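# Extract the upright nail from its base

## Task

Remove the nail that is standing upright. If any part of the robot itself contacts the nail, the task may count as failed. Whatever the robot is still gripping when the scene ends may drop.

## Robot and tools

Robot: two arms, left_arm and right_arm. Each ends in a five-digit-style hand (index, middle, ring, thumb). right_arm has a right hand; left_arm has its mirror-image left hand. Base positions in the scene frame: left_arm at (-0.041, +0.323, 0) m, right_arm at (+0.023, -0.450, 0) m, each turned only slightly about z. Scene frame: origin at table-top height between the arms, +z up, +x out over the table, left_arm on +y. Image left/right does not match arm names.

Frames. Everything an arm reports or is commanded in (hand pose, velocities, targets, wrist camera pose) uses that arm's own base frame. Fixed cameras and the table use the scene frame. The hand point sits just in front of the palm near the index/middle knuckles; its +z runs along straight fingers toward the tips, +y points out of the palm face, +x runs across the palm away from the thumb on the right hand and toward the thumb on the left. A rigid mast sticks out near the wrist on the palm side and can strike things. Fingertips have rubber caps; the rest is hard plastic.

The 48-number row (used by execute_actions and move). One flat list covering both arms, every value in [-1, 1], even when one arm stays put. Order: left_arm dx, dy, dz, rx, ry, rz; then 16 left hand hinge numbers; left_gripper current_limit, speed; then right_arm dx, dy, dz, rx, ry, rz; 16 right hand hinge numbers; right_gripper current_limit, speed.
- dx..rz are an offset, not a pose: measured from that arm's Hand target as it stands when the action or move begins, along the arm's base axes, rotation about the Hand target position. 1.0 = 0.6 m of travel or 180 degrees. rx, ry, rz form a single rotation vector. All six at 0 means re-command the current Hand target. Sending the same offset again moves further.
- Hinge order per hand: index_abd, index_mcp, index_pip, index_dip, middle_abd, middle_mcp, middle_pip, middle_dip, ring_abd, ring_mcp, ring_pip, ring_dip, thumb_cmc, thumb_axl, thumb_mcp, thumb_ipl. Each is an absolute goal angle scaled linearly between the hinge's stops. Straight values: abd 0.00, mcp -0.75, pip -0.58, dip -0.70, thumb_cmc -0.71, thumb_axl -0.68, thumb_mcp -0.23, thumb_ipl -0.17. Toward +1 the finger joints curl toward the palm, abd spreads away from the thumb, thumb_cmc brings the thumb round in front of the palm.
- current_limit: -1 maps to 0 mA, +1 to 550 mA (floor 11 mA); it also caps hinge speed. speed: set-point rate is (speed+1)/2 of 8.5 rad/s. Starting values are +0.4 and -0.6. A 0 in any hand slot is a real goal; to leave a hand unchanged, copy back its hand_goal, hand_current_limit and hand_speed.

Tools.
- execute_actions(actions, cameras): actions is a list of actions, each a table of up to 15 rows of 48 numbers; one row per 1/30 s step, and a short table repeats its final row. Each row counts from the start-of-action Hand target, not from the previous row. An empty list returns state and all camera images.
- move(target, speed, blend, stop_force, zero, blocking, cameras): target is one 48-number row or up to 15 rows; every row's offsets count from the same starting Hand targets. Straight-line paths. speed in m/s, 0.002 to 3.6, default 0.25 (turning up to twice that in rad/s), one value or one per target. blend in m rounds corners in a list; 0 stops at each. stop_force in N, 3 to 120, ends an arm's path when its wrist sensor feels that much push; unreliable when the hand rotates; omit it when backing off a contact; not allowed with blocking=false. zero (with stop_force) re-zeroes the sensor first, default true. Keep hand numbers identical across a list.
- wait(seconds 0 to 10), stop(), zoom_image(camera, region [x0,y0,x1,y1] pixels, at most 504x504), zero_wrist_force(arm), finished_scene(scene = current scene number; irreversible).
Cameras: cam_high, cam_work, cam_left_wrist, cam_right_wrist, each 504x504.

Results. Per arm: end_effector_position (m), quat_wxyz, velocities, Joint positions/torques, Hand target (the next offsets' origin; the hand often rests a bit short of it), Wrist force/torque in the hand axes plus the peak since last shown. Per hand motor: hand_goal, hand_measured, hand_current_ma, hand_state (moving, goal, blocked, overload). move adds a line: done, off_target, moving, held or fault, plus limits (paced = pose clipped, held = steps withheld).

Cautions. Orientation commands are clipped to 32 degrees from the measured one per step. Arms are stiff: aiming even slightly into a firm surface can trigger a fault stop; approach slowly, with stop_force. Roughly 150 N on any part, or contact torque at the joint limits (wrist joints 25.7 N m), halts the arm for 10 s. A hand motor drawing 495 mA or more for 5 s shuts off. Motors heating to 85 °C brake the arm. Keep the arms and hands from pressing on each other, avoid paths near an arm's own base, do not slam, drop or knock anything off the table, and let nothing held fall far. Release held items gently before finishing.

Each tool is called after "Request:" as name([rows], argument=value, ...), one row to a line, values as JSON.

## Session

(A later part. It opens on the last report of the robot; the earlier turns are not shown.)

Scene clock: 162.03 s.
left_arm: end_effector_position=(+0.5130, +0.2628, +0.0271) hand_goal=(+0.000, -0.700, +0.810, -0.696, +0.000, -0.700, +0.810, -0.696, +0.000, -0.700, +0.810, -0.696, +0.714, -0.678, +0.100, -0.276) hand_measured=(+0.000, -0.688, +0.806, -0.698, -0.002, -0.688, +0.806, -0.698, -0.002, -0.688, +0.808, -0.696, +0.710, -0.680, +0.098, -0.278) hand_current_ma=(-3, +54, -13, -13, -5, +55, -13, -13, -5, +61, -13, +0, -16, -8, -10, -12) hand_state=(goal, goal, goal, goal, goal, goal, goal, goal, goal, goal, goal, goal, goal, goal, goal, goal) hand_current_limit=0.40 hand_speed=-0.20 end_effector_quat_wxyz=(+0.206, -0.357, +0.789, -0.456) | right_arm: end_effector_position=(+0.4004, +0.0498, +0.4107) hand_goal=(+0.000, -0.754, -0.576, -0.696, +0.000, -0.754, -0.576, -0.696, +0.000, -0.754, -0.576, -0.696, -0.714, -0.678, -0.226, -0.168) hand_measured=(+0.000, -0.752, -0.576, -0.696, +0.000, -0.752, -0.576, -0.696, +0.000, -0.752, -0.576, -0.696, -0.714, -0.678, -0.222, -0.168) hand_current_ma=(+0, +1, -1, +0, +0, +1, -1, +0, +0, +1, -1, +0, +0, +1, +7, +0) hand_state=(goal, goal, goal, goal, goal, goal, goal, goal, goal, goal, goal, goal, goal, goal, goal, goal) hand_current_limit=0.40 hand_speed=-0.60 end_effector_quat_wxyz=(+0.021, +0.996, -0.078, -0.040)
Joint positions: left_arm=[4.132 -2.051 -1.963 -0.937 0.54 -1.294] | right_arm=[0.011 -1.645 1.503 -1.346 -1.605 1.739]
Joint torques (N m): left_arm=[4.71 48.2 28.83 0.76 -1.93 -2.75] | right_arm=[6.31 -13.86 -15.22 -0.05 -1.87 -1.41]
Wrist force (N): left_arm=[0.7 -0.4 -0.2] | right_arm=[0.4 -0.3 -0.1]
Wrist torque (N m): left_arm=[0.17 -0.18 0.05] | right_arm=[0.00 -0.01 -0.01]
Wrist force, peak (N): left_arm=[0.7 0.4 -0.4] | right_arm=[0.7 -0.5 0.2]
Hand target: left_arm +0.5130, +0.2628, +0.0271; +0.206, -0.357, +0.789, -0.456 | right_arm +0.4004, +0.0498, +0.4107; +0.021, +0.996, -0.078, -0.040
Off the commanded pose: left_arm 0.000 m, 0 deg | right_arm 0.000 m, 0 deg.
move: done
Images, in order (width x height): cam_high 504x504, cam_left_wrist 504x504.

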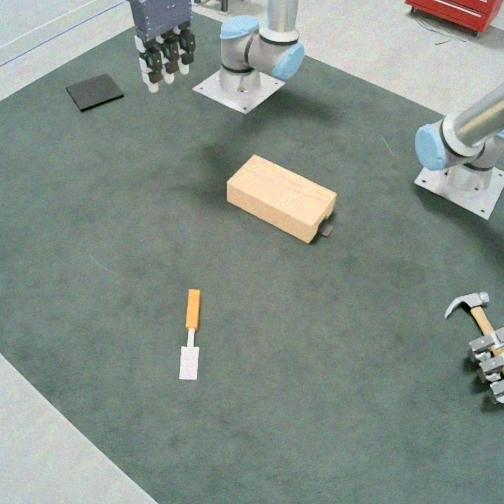

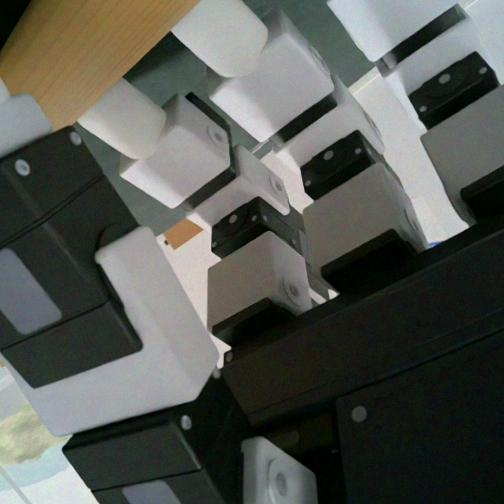

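Request:
move(target=[0,0,0,0,0,0, 0,-0.2,0.66,-0.696,0,-0.2,0.66,-0.696,0,-0.2,0.66,-0.696,0.73,-0.677,0.25,-0.276,0.4,-0.6, 0,0,0,0,0,0, 0,-0.754,-0.576,-0.696,0,-0.754,-0.576,-0.696,0,-0.754,-0.576,-0.696,-0.714,-0.678,-0.226,-0.168,0.4,-0.6], cameras=["cam_high","cam_left_wrist"])

Request:
zoom_image(camera="cam_high", region=[400, 260, 504, 400])

Scene clock: 163.23 s.
left_arm: end_effector_position=(+0.5130, +0.2629, +0.0272) hand_goal=(+0.000, -0.200, +0.660, -0.696, +0.000, -0.200, +0.660, -0.696, +0.000, -0.200, +0.660, -0.696, +0.730, -0.678, +0.250, -0.276) hand_measured=(-0.004, -0.620, +0.720, -0.684, -0.004, -0.620, +0.720, -0.684, -0.004, -0.620, +0.720, -0.684, +0.726, -0.680, +0.238, -0.278) hand_current_ma=(-12, -385, +288, +54, -14, -385, +289, +54, -14, -385, +293, +52, -20, -8, -68, -14) hand_state=(goal, blocked, blocked, goal, goal, blocked, blocked, goal, goal, blocked, blocked, goal, goal, goal, goal, goal) hand_current_limit=0.40 hand_speed=-0.60 end_effector_quat_wxyz=(+0.206, -0.357, +0.789, -0.455) | right_arm: end_effector_position=(+0.4004, +0.0498, +0.4107) hand_goal=(+0.000, -0.754, -0.576, -0.696, +0.000, -0.754, -0.576, -0.696, +0.000, -0.754, -0.576, -0.696, -0.714, -0.678, -0.226, -0.168) hand_measured=(+0.000, -0.752, -0.576, -0.696, +0.000, -0.752, -0.576, -0.696, +0.000, -0.752, -0.576, -0.696, -0.714, -0.678, -0.222, -0.168) hand_current_ma=(+0, +1, -1, +0, +0, +1, -1, +0, +0, +1, -1, +0, +0, +1, +7, +0) hand_state=(goal, goal, goal, goal, goal, goal, goal, goal, goal, goal, goal, goal, goal, goal, goal, goal) hand_current_limit=0.40 hand_speed=-0.60 end_effector_quat_wxyz=(+0.021, +0.996, -0.078, -0.040)
Joint positions: left_arm=[4.132 -2.051 -1.963 -0.937 0.54 -1.294] | right_arm=[0.011 -1.645 1.503 -1.346 -1.605 1.739]
Joint torques (N m): left_arm=[5.09 17.04 11.51 0.78 6.37 -0.6] | right_arm=[6.41 -15.13 -15.7 -0.18 -2.01 -1.33]
Wrist force (N): left_arm=[4.4 -33.8 -3.9] | right_arm=[0.4 -0.4 0.0]
Wrist torque (N m): left_arm=[0.44 -0.09 0.70] | right_arm=[-0.03 0.00 -0.02]
Wrist force, peak (N): left_arm=[4.4 -33.9 -4.6] | right_arm=[0.7 -0.4 0.1]
Hand target: left_arm +0.5130, +0.2628, +0.0271; +0.206, -0.357, +0.789, -0.456 | right_arm +0.4004, +0.0498, +0.4107; +0.021, +0.996, -0.078, -0.040
Off the commanded pose: left_arm 0.000 m, 0 deg | right_arm 0.000 m, 0 deg.
move: done
Images, in order (width x height): cam_high 504x504, cam_left_wrist 504x504.

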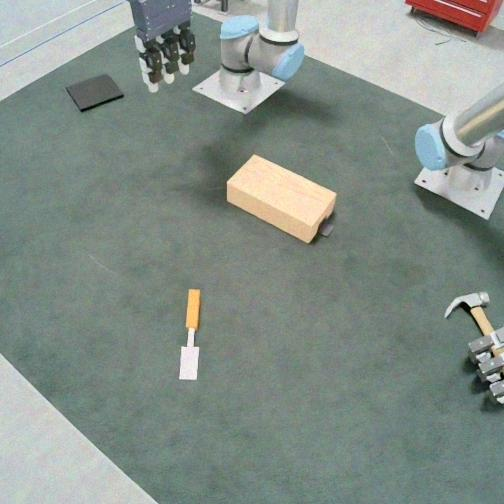

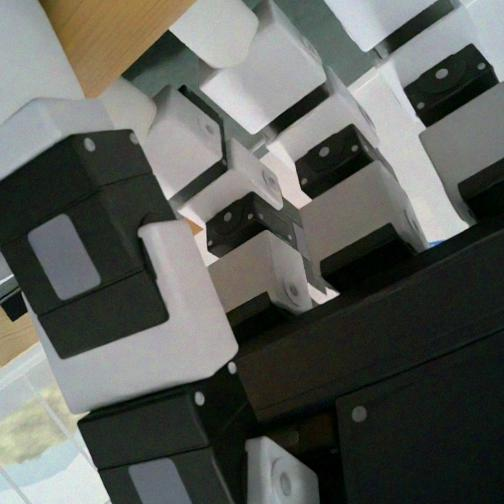

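Scaled by 3.600 from the camera's 504x504 image, which has a finer 720x720 frame.

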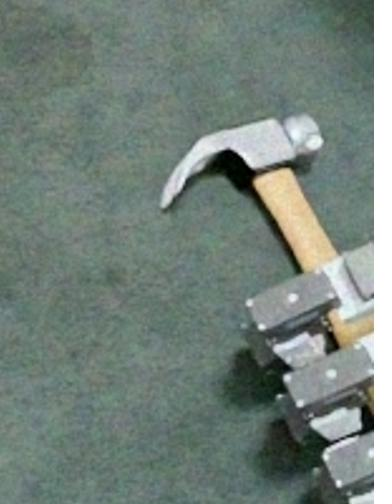

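Request:
move(target=[0,0,0,0,0,0, 0,-0.55,0.80,-0.696,0,-0.55,0.80,-0.696,0,-0.55,0.80,-0.696,0.73,-0.677,0.2,-0.276,0.4,-0.4, 0,0,0,0,0,0, 0,-0.754,-0.576,-0.696,0,-0.754,-0.576,-0.696,0,-0.754,-0.576,-0.696,-0.714,-0.678,-0.226,-0.168,0.4,-0.6])

Request:
move(target=[0,0,0.005,0,0,0, 0,-0.3,0.76,-0.696,0,-0.3,0.76,-0.696,0,-0.3,0.76,-0.696,0.73,-0.677,0.2,-0.276,0.4,-0.6, 0,0,0,0,0,0, 0,-0.754,-0.576,-0.696,0,-0.754,-0.576,-0.696,0,-0.754,-0.576,-0.696,-0.714,-0.678,-0.226,-0.168,0.4,-0.6], cameras=["cam_high","cam_left_wrist"])

Request:
zoom_image(camera="cam_high", region=[400, 260, 504, 400])

Scene clock: 164.53 s.
left_arm: end_effector_position=(+0.5129, +0.2628, +0.0270) hand_goal=(+0.000, -0.550, +0.800, -0.696, +0.000, -0.550, +0.800, -0.696, +0.000, -0.550, +0.800, -0.696, +0.730, -0.678, +0.200, -0.276) hand_measured=(-0.002, -0.552, +0.790, -0.696, -0.004, -0.552, +0.790, -0.696, -0.004, -0.548, +0.796, -0.694, +0.726, -0.680, +0.202, -0.278) hand_current_ma=(-11, -14, -44, +0, -12, -11, -43, +0, -12, +9, -18, +10, -19, -8, +8, -13) hand_state=(goal, goal, goal, goal, goal, goal, goal, goal, goal, goal, goal, goal, goal, goal, goal, goal) hand_current_limit=0.40 hand_speed=-0.40 end_effector_quat_wxyz=(+0.206, -0.357, +0.789, -0.456) | right_arm: end_effector_position=(+0.4004, +0.0498, +0.4107) hand_goal=(+0.000, -0.754, -0.576, -0.696, +0.000, -0.754, -0.576, -0.696, +0.000, -0.754, -0.576, -0.696, -0.714, -0.678, -0.226, -0.168) hand_measured=(+0.000, -0.752, -0.576, -0.696, +0.000, -0.752, -0.576, -0.696, +0.000, -0.752, -0.576, -0.696, -0.714, -0.678, -0.222, -0.168) hand_current_ma=(+0, +1, -1, +0, +0, +1, -1, +0, +0, +1, -1, +0, +0, +1, +7, +0) hand_state=(goal, goal, goal, goal, goal, goal, goal, goal, goal, goal, goal, goal, goal, goal, goal, goal) hand_current_limit=0.40 hand_speed=-0.60 end_effector_quat_wxyz=(+0.021, +0.996, -0.078, -0.040)
Joint positions: left_arm=[4.132 -2.051 -1.963 -0.937 0.54 -1.294] | right_arm=[0.011 -1.645 1.503 -1.346 -1.605 1.739]
Joint torques (N m): left_arm=[5.49 46.25 19.58 1.26 -2.73 2.51] | right_arm=[5.54 -14.4 -15.92 -0.04 -1.79 -1.3]
Wrist force (N): left_arm=[0.5 -0.8 0.3] | right_arm=[0.3 -0.3 0.2]
Wrist torque (N m): left_arm=[0.13 -0.18 0.06] | right_arm=[-0.03 0.00 -0.02]
Wrist force, peak (N): left_arm=[4.6 -35.4 -4.9] | right_arm=[0.5 -0.5 0.0]
Hand target: left_arm +0.5130, +0.2628, +0.0271; +0.206, -0.357, +0.789, -0.456 | right_arm +0.4004, +0.0498, +0.4107; +0.021, +0.996, -0.078, -0.040
Off the commanded pose: left_arm 0.000 m, 0 deg | right_arm 0.000 m, 0 deg.
move: done

Scene clock: 165.23 s.
left_arm: end_effector_position=(+0.5130, +0.2628, +0.0302) hand_goal=(+0.000, -0.300, +0.760, -0.696, +0.000, -0.300, +0.760, -0.696, +0.000, -0.300, +0.760, -0.696, +0.730, -0.678, +0.200, -0.276) hand_measured=(-0.002, -0.408, +0.730, -0.712, -0.002, -0.374, +0.734, -0.710, -0.002, -0.308, +0.754, -0.698, +0.712, -0.682, +0.146, -0.306) hand_current_ma=(-5, -385, -139, -72, -7, -383, -125, -63, -10, -38, -29, -7, -85, -24, -341, -188) hand_state=(goal, blocked, blocked, goal, goal, blocked, blocked, goal, goal, goal, goal, goal, goal, goal, blocked, blocked) hand_current_limit=0.40 hand_speed=-0.60 end_effector_quat_wxyz=(+0.206, -0.357, +0.789, -0.456) | right_arm: end_effector_position=(+0.4004, +0.0498, +0.4107) hand_goal=(+0.000, -0.754, -0.576, -0.696, +0.000, -0.754, -0.576, -0.696, +0.000, -0.754, -0.576, -0.696, -0.714, -0.678, -0.226, -0.168) hand_measured=(+0.000, -0.752, -0.576, -0.696, +0.000, -0.752, -0.576, -0.696, +0.000, -0.752, -0.576, -0.696, -0.714, -0.678, -0.222, -0.168) hand_current_ma=(+0, +1, -1, +0, +0, +1, -1, +0, +0, +1, -1, +0, +0, +1, +7, +0) hand_state=(goal, goal, goal, goal, goal, goal, goal, goal, goal, goal, goal, goal, goal, goal, goal, goal) hand_current_limit=0.40 hand_speed=-0.60 end_effector_quat_wxyz=(+0.021, +0.996, -0.078, -0.040)
Joint positions: left_arm=[4.132 -2.045 -1.961 -0.945 0.54 -1.294] | right_arm=[0.011 -1.645 1.503 -1.346 -1.605 1.739]
Joint torques (N m): left_arm=[5.76 42.08 29.31 2.39 0.28 1.61] | right_arm=[5.82 -13.83 -15.53 0.03 -2.03 -1.43]
Wrist force (N): left_arm=[1.4 0.5 0.6] | right_arm=[0.4 -0.1 0.2]
Wrist torque (N m): left_arm=[0.19 -0.23 0.03] | right_arm=[0.01 -0.01 -0.01]
Wrist force, peak (N): left_arm=[0.4 -3.5 0.4] | right_arm=[0.7 -0.1 0.1]
Hand target: left_arm +0.5130, +0.2628, +0.0301; +0.206, -0.357, +0.789, -0.456 | right_arm +0.4004, +0.0498, +0.4107; +0.021, +0.996, -0.078, -0.040
Off the commanded pose: left_arm 0.000 m, 0 deg | right_arm 0.000 m, 0 deg.
move: done
Images, in order (width x height): cam_high 504x504, cam_left_wrist 504x504.

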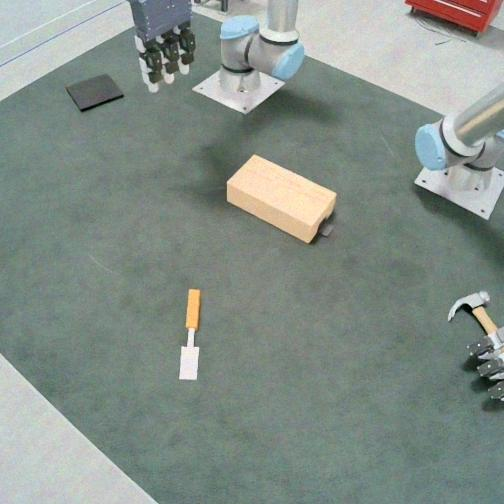

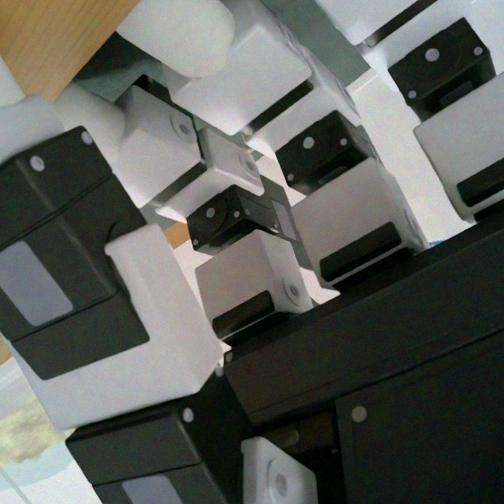

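Scaled by 3.600 from the camera's 504x504 image, which has a finer 720x720 frame.

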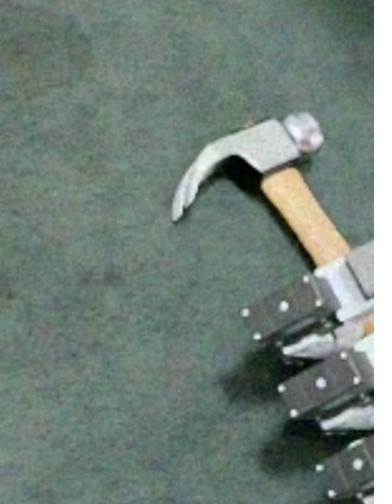

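Request:
move(target=[0,0,0,0,0,0, 0,-0.15,0.80,-0.55,0,-0.15,0.80,-0.55,0,-0.2,0.80,-0.55,0.76,-0.677,0.35,-0.15,0.78,-0.6, 0,0,0,0,0,0, 0,-0.754,-0.576,-0.696,0,-0.754,-0.576,-0.696,0,-0.754,-0.576,-0.696,-0.714,-0.678,-0.226,-0.168,0.4,-0.6], cameras=["cam_left_wrist"])

Request:
zoom_image(camera="cam_left_wrist", region=[0, 0, 400, 400])

Scene clock: 166.43 s.
left_arm: end_effector_position=(+0.5130, +0.2628, +0.0301) hand_goal=(+0.000, -0.150, +0.800, -0.550, +0.000, -0.150, +0.800, -0.550, +0.000, -0.200, +0.800, -0.550, +0.760, -0.678, +0.350, -0.150) hand_measured=(-0.002, -0.398, +0.740, -0.582, -0.002, -0.152, +0.792, -0.554, -0.002, -0.202, +0.792, -0.554, +0.712, -0.686, +0.126, -0.304) hand_current_ma=(-5, -490, -291, -157, -7, -9, -33, -16, -10, -6, -33, -15, -232, -49, -490, -490) hand_state=(goal, blocked, blocked, blocked, goal, goal, goal, goal, goal, goal, goal, goal, blocked, goal, blocked, blocked) hand_current_limit=0.78 hand_speed=-0.60 end_effector_quat_wxyz=(+0.206, -0.357, +0.789, -0.456) | right_arm: end_effector_position=(+0.4004, +0.0498, +0.4107) hand_goal=(+0.000, -0.754, -0.576, -0.696, +0.000, -0.754, -0.576, -0.696, +0.000, -0.754, -0.576, -0.696, -0.714, -0.678, -0.226, -0.168) hand_measured=(+0.000, -0.752, -0.576, -0.696, +0.000, -0.752, -0.576, -0.696, +0.000, -0.752, -0.576, -0.696, -0.714, -0.678, -0.222, -0.168) hand_current_ma=(+0, +1, -1, +0, +0, +1, -1, +0, +0, +1, -1, +0, +0, +1, +7, +0) hand_state=(goal, goal, goal, goal, goal, goal, goal, goal, goal, goal, goal, goal, goal, goal, goal, goal) hand_current_limit=0.40 hand_speed=-0.60 end_effector_quat_wxyz=(+0.021, +0.996, -0.078, -0.040)
Joint positions: left_arm=[4.132 -2.045 -1.961 -0.944 0.54 -1.294] | right_arm=[0.011 -1.645 1.503 -1.346 -1.605 1.739]
Joint torques (N m): left_arm=[6.34 29.45 24.31 3.07 0.1 1.25] | right_arm=[5.49 -12.66 -14.89 -0.21 -1.95 -1.54]
Wrist force (N): left_arm=[0.7 -0.9 0.6] | right_arm=[0.2 -0.3 0.0]
Wrist torque (N m): left_arm=[0.28 -0.34 -0.05] | right_arm=[-0.02 0.02 -0.03]
Wrist force, peak (N): left_arm=[2.0 0.7 1.2] | right_arm=[0.5 -0.4 0.5]
Hand target: left_arm +0.5130, +0.2628, +0.0301; +0.206, -0.357, +0.789, -0.456 | right_arm +0.4004, +0.0498, +0.4107; +0.021, +0.996, -0.078, -0.040
Off the commanded pose: left_arm 0.000 m, 0 deg | right_arm 0.000 m, 0 deg.
move: done
Images, in order (width x height): cam_left_wrist 504x504.

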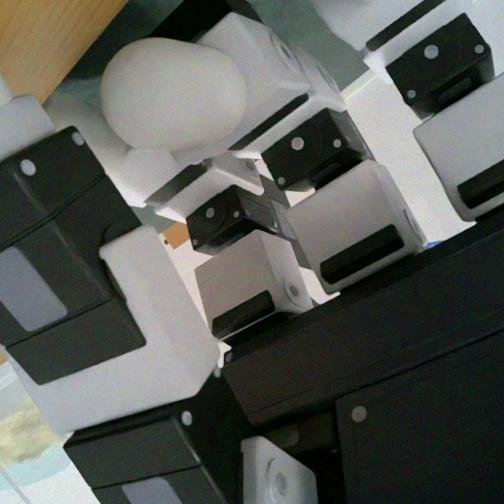

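Scaled by 1.260 from the camera's 504x504 image, which has a finer 720x720 frame.

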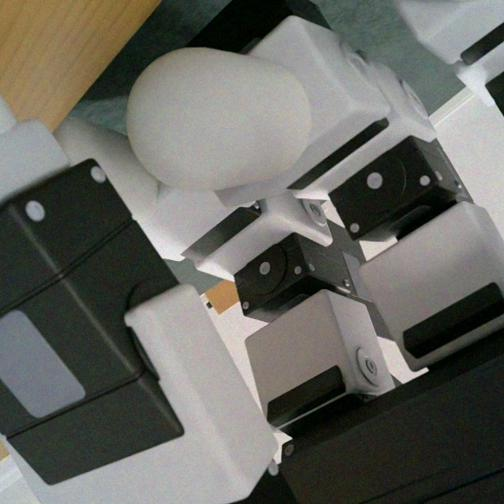

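Request:
move(target=[0,0,0,0,0,0, 0,-0.35,0.74,-0.696,0,-0.7,0.81,-0.696,0,-0.7,0.81,-0.696,0.73,-0.677,0.2,-0.276,0.4,-0.2, 0,0,0,0,0,0, 0,-0.754,-0.576,-0.696,0,-0.754,-0.576,-0.696,0,-0.754,-0.576,-0.696,-0.714,-0.678,-0.226,-0.168,0.4,-0.6])

Request:
move([
  [0,0,0,0,0,0, 0,-0.35,0.67,-0.696,0,-0.467,0.72,-0.696,0,-0.467,0.72,-0.696,0.76,-0.677,0.25,-0.276,0.4,-0.6, 0,0,0,0,0,0, 0,-0.754,-0.576,-0.696,0,-0.754,-0.576,-0.696,0,-0.754,-0.576,-0.696,-0.714,-0.678,-0.226,-0.168,0.4,-0.6],
  [0,0,0,0,0,0, 0,-0.25,0.63,-0.696,0,-0.25,0.63,-0.696,0,-0.25,0.63,-0.696,0.76,-0.677,0.3,-0.2,0.4,-0.6, 0,0,0,0,0,0, 0,-0.754,-0.576,-0.696,0,-0.754,-0.576,-0.696,0,-0.754,-0.576,-0.696,-0.714,-0.678,-0.226,-0.168,0.4,-0.6],
], cameras=["cam_high","cam_left_wrist"])

Request:
zoom_image(camera="cam_high", region=[400, 260, 504, 400])

Scene clock: 168.77 s.
left_arm: end_effector_position=(+0.5130, +0.2628, +0.0301) hand_goal=(+0.000, -0.350, +0.740, -0.696, +0.000, -0.700, +0.810, -0.696, +0.000, -0.700, +0.810, -0.696, +0.730, -0.678, +0.200, -0.276) hand_measured=(-0.002, -0.396, +0.752, -0.670, -0.002, -0.688, +0.810, -0.694, -0.002, -0.686, +0.804, -0.694, +0.710, -0.686, +0.128, -0.306) hand_current_ma=(-5, -231, +57, +124, -7, +61, -1, +11, -10, +65, -24, +10, -93, -48, -385, -193) hand_state=(goal, blocked, goal, blocked, goal, goal, goal, goal, goal, goal, goal, goal, goal, goal, blocked, blocked) hand_current_limit=0.40 hand_speed=-0.20 end_effector_quat_wxyz=(+0.206, -0.357, +0.789, -0.456) | right_arm: end_effector_position=(+0.4004, +0.0498, +0.4107) hand_goal=(+0.000, -0.754, -0.576, -0.696, +0.000, -0.754, -0.576, -0.696, +0.000, -0.754, -0.576, -0.696, -0.714, -0.678, -0.226, -0.168) hand_measured=(+0.000, -0.752, -0.576, -0.696, +0.000, -0.752, -0.576, -0.696, +0.000, -0.752, -0.576, -0.696, -0.714, -0.678, -0.222, -0.168) hand_current_ma=(+0, +1, -1, +0, +0, +1, -1, +0, +0, +1, -1, +0, +0, +1, +7, +0) hand_state=(goal, goal, goal, goal, goal, goal, goal, goal, goal, goal, goal, goal, goal, goal, goal, goal) hand_current_limit=0.40 hand_speed=-0.60 end_effector_quat_wxyz=(+0.021, +0.996, -0.078, -0.040)
Joint positions: left_arm=[4.132 -2.045 -1.961 -0.944 0.54 -1.294] | right_arm=[0.011 -1.645 1.503 -1.346 -1.605 1.739]
Joint torques (N m): left_arm=[6.26 29.59 15.63 0.78 -0.1 0.74] | right_arm=[5.7 -14.3 -14.84 0.08 -1.93 -1.47]
Wrist force (N): left_arm=[0.3 -3.8 0.2] | right_arm=[0.4 -0.1 0.4]
Wrist torque (N m): left_arm=[0.03 -0.23 -0.05] | right_arm=[-0.01 -0.01 -0.01]
Wrist force, peak (N): left_arm=[0.7 -5.6 -0.6] | right_arm=[0.8 -0.4 0.0]
Hand target: left_arm +0.5130, +0.2628, +0.0301; +0.206, -0.357, +0.789, -0.456 | right_arm +0.4004, +0.0498, +0.4107; +0.021, +0.996, -0.078, -0.040
Off the commanded pose: left_arm 0.000 m, 0 deg | right_arm 0.000 m, 0 deg.
move: done

Scene clock: 169.77 s.
left_arm: end_effector_position=(+0.5130, +0.2628, +0.0301) hand_goal=(+0.000, -0.250, +0.630, -0.696, +0.000, -0.250, +0.630, -0.696, +0.000, -0.250, +0.630, -0.696, +0.760, -0.678, +0.300, -0.200) hand_measured=(+0.000, -0.346, +0.620, -0.698, -0.002, -0.316, +0.622, -0.698, -0.002, -0.256, +0.628, -0.694, +0.722, -0.686, +0.130, -0.288) hand_current_ma=(-3, -385, -48, -11, -7, -341, -34, -5, -10, -33, -6, +5, -189, -49, -385, -385) hand_state=(goal, blocked, goal, goal, goal, blocked, goal, goal, goal, goal, goal, goal, blocked, goal, blocked, blocked) hand_current_limit=0.40 hand_speed=-0.60 end_effector_quat_wxyz=(+0.206, -0.357, +0.789, -0.456) | right_arm: end_effector_position=(+0.4004, +0.0498, +0.4107) hand_goal=(+0.000, -0.754, -0.576, -0.696, +0.000, -0.754, -0.576, -0.696, +0.000, -0.754, -0.576, -0.696, -0.714, -0.678, -0.226, -0.168) hand_measured=(+0.000, -0.752, -0.576, -0.696, +0.000, -0.752, -0.576, -0.696, +0.000, -0.752, -0.576, -0.696, -0.714, -0.678, -0.222, -0.168) hand_current_ma=(+0, +1, -1, +0, +0, +1, -1, +0, +0, +1, -1, +0, +0, +1, +7, +0) hand_state=(goal, goal, goal, goal, goal, goal, goal, goal, goal, goal, goal, goal, goal, goal, goal, goal) hand_current_limit=0.40 hand_speed=-0.60 end_effector_quat_wxyz=(+0.021, +0.996, -0.078, -0.040)
Joint positions: left_arm=[4.132 -2.045 -1.961 -0.944 0.54 -1.294] | right_arm=[0.011 -1.645 1.503 -1.346 -1.605 1.739]
Joint torques (N m): left_arm=[5.89 29.09 10.54 0.86 -0.21 0.36] | right_arm=[4.71 -14.72 -13.96 0.01 -1.8 -1.41]
Wrist force (N): left_arm=[0.7 -3.2 0.1] | right_arm=[0.3 0.0 0.4]
Wrist torque (N m): left_arm=[0.19 -0.26 0.04] | right_arm=[-0.02 -0.01 -0.01]
Wrist force, peak (N): left_arm=[0.8 -5.5 -0.6] | right_arm=[0.6 -0.6 0.1]
Hand target: left_arm +0.5130, +0.2628, +0.0301; +0.206, -0.357, +0.789, -0.456 | right_arm +0.4004, +0.0498, +0.4107; +0.021, +0.996, -0.078, -0.040
Off the commanded pose: left_arm 0.000 m, 0 deg | right_arm 0.000 m, 0 deg.
move: done
Images, in order (width x height): cam_high 504x504, cam_left_wrist 504x504.

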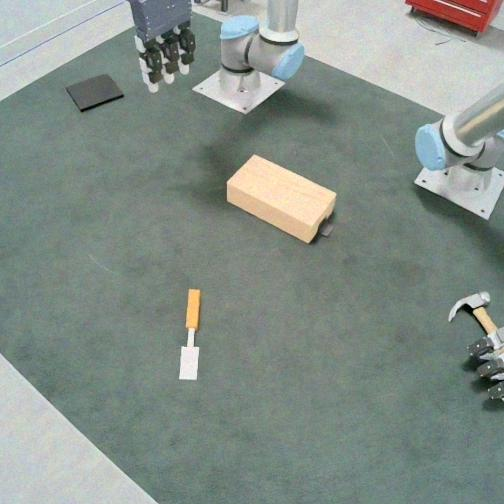

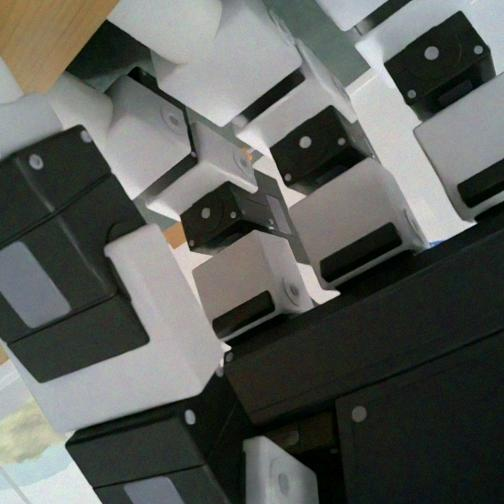

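Scaled by 3.600 from the camera's 504x504 image, which has a finer 720x720 frame.

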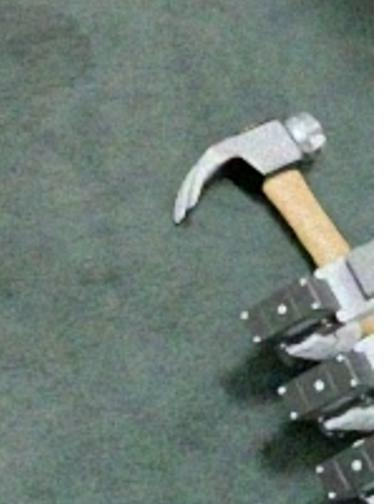

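Request:
move(target=[0,0,0,0,0,0, 0,-0.2,0.66,-0.696,0,-0.2,0.66,-0.696,0,-0.23,0.66,-0.696,0.76,-0.677,0.4,-0.1,0.78,-0.6, 0,0,0,0,0,0, 0,-0.754,-0.576,-0.696,0,-0.754,-0.576,-0.696,0,-0.754,-0.576,-0.696,-0.714,-0.678,-0.226,-0.168,0.4,-0.6])

Request:
move([
  [-0.0053,-0.0062,0.04,0.0417,-0.0367,0, 0,-0.2,0.66,-0.696,0,-0.2,0.66,-0.696,0,-0.23,0.66,-0.696,0.76,-0.677,0.4,-0.1,0.78,-0.6, 0,0,0,0,0,0, 0,-0.754,-0.576,-0.696,0,-0.754,-0.576,-0.696,0,-0.754,-0.576,-0.696,-0.714,-0.678,-0.226,-0.168,0.4,-0.6],
], speed=0.05, cameras=["cam_high","cam_left_wrist"])

Request:
zoom_image(camera="cam_high", region=[400, 260, 504, 400])

Scene clock: 171.20 s.
left_arm: end_effector_position=(+0.5130, +0.2628, +0.0301) hand_goal=(+0.000, -0.200, +0.660, -0.696, +0.000, -0.200, +0.660, -0.696, +0.000, -0.230, +0.660, -0.696, +0.760, -0.678, +0.400, -0.100) hand_measured=(+0.000, -0.338, +0.622, -0.706, +0.000, -0.304, +0.624, -0.706, -0.002, -0.246, +0.644, -0.696, +0.722, -0.688, +0.126, -0.288) hand_current_ma=(+2, -490, -186, -44, -3, -490, -174, -49, -10, -80, -75, -2, -189, -57, -490, -490) hand_state=(goal, blocked, blocked, goal, goal, blocked, blocked, goal, goal, goal, goal, goal, blocked, goal, blocked, blocked) hand_current_limit=0.78 hand_speed=-0.60 end_effector_quat_wxyz=(+0.206, -0.357, +0.789, -0.456) | right_arm: end_effector_position=(+0.4004, +0.0498, +0.4107) hand_goal=(+0.000, -0.754, -0.576, -0.696, +0.000, -0.754, -0.576, -0.696, +0.000, -0.754, -0.576, -0.696, -0.714, -0.678, -0.226, -0.168) hand_measured=(+0.000, -0.752, -0.576, -0.696, +0.000, -0.752, -0.576, -0.696, +0.000, -0.752, -0.576, -0.696, -0.714, -0.678, -0.222, -0.168) hand_current_ma=(+0, +1, -1, +0, +0, +1, -1, +0, +0, +1, -1, +0, +0, +1, +7, +0) hand_state=(goal, goal, goal, goal, goal, goal, goal, goal, goal, goal, goal, goal, goal, goal, goal, goal) hand_current_limit=0.40 hand_speed=-0.60 end_effector_quat_wxyz=(+0.021, +0.996, -0.078, -0.040)
Joint positions: left_arm=[4.132 -2.045 -1.961 -0.944 0.54 -1.294] | right_arm=[0.011 -1.645 1.503 -1.346 -1.605 1.739]
Joint torques (N m): left_arm=[6.48 29.1 7.71 1.03 -0.3 0.01] | right_arm=[5.78 -14.28 -14.26 -0.07 -2.05 -1.47]
Wrist force (N): left_arm=[0.3 -1.0 0.4] | right_arm=[0.4 -0.3 0.1]
Wrist torque (N m): left_arm=[0.25 -0.24 0.03] | right_arm=[-0.03 -0.03 -0.01]
Wrist force, peak (N): left_arm=[1.0 -4.0 0.1] | right_arm=[0.7 -0.3 0.2]
Hand target: left_arm +0.5130, +0.2628, +0.0301; +0.206, -0.357, +0.789, -0.456 | right_arm +0.4004, +0.0498, +0.4107; +0.021, +0.996, -0.078, -0.040
Off the commanded pose: left_arm 0.000 m, 0 deg | right_arm 0.000 m, 0 deg.
move: done

Scene clock: 173.23 s.
left_arm: end_effector_position=(+0.5098, +0.2591, +0.0542) hand_goal=(+0.000, -0.200, +0.660, -0.696, +0.000, -0.200, +0.660, -0.696, +0.000, -0.230, +0.660, -0.696, +0.760, -0.678, +0.400, -0.100) hand_measured=(+0.002, -0.336, +0.622, -0.710, +0.000, -0.302, +0.624, -0.716, -0.002, -0.244, +0.646, -0.698, +0.722, -0.690, +0.126, -0.288) hand_current_ma=(+5, -489, -186, -62, +1, -489, -174, -90, -9, -69, -69, -6, -189, -63, -490, -489) hand_state=(goal, blocked, blocked, goal, goal, blocked, blocked, goal, goal, goal, goal, goal, blocked, goal, blocked, blocked) hand_current_limit=0.78 hand_speed=-0.60 end_effector_quat_wxyz=(+0.274, -0.315, +0.804, -0.423) | right_arm: end_effector_position=(+0.4004, +0.0498, +0.4107) hand_goal=(+0.000, -0.754, -0.576, -0.696, +0.000, -0.754, -0.576, -0.696, +0.000, -0.754, -0.576, -0.696, -0.714, -0.678, -0.226, -0.168) hand_measured=(+0.000, -0.752, -0.576, -0.696, +0.000, -0.752, -0.576, -0.696, +0.000, -0.752, -0.576, -0.696, -0.714, -0.678, -0.222, -0.168) hand_current_ma=(+0, +1, -1, +0, +0, +1, -1, +0, +0, +1, -1, +0, +0, +1, +7, +0) hand_state=(goal, goal, goal, goal, goal, goal, goal, goal, goal, goal, goal, goal, goal, goal, goal, goal) hand_current_limit=0.40 hand_speed=-0.60 end_effector_quat_wxyz=(+0.021, +0.996, -0.078, -0.040)
Joint positions: left_arm=[4.143 -1.955 -2.074 -0.775 0.517 -1.265] | right_arm=[0.011 -1.645 1.503 -1.346 -1.605 1.739]
Joint torques (N m): left_arm=[3.03 22.69 30.11 1 -0.6 -1.91] | right_arm=[5.13 -14.85 -14.9 -0.07 -1.87 -1.36]
Wrist force (N): left_arm=[0.6 -0.4 0.2] | right_arm=[0.4 -0.3 0.0]
Wrist torque (N m): left_arm=[0.21 -0.25 -0.14] | right_arm=[-0.03 -0.01 -0.01]
Wrist force, peak (N): left_arm=[2.2 -0.9 0.5] | right_arm=[0.7 -0.5 0.2]
Hand target: left_arm +0.5098, +0.2591, +0.0541; +0.274, -0.316, +0.804, -0.423 | right_arm +0.4004, +0.0498, +0.4107; +0.021, +0.996, -0.078, -0.040
Off the commanded pose: left_arm 0.000 m, 0 deg | right_arm 0.000 m, 0 deg.
move: done
Images, in order (width x height): cam_high 504x504, cam_left_wrist 504x504.

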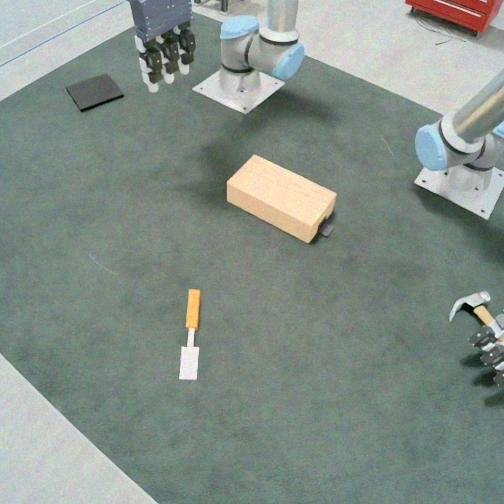

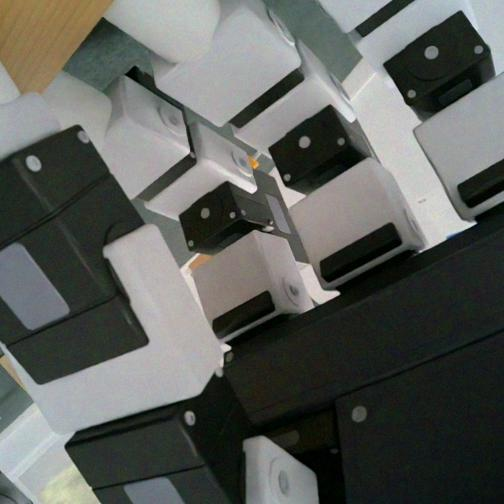

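Scaled by 3.600 from the camera's 504x504 image, which has a finer 720x720 frame.

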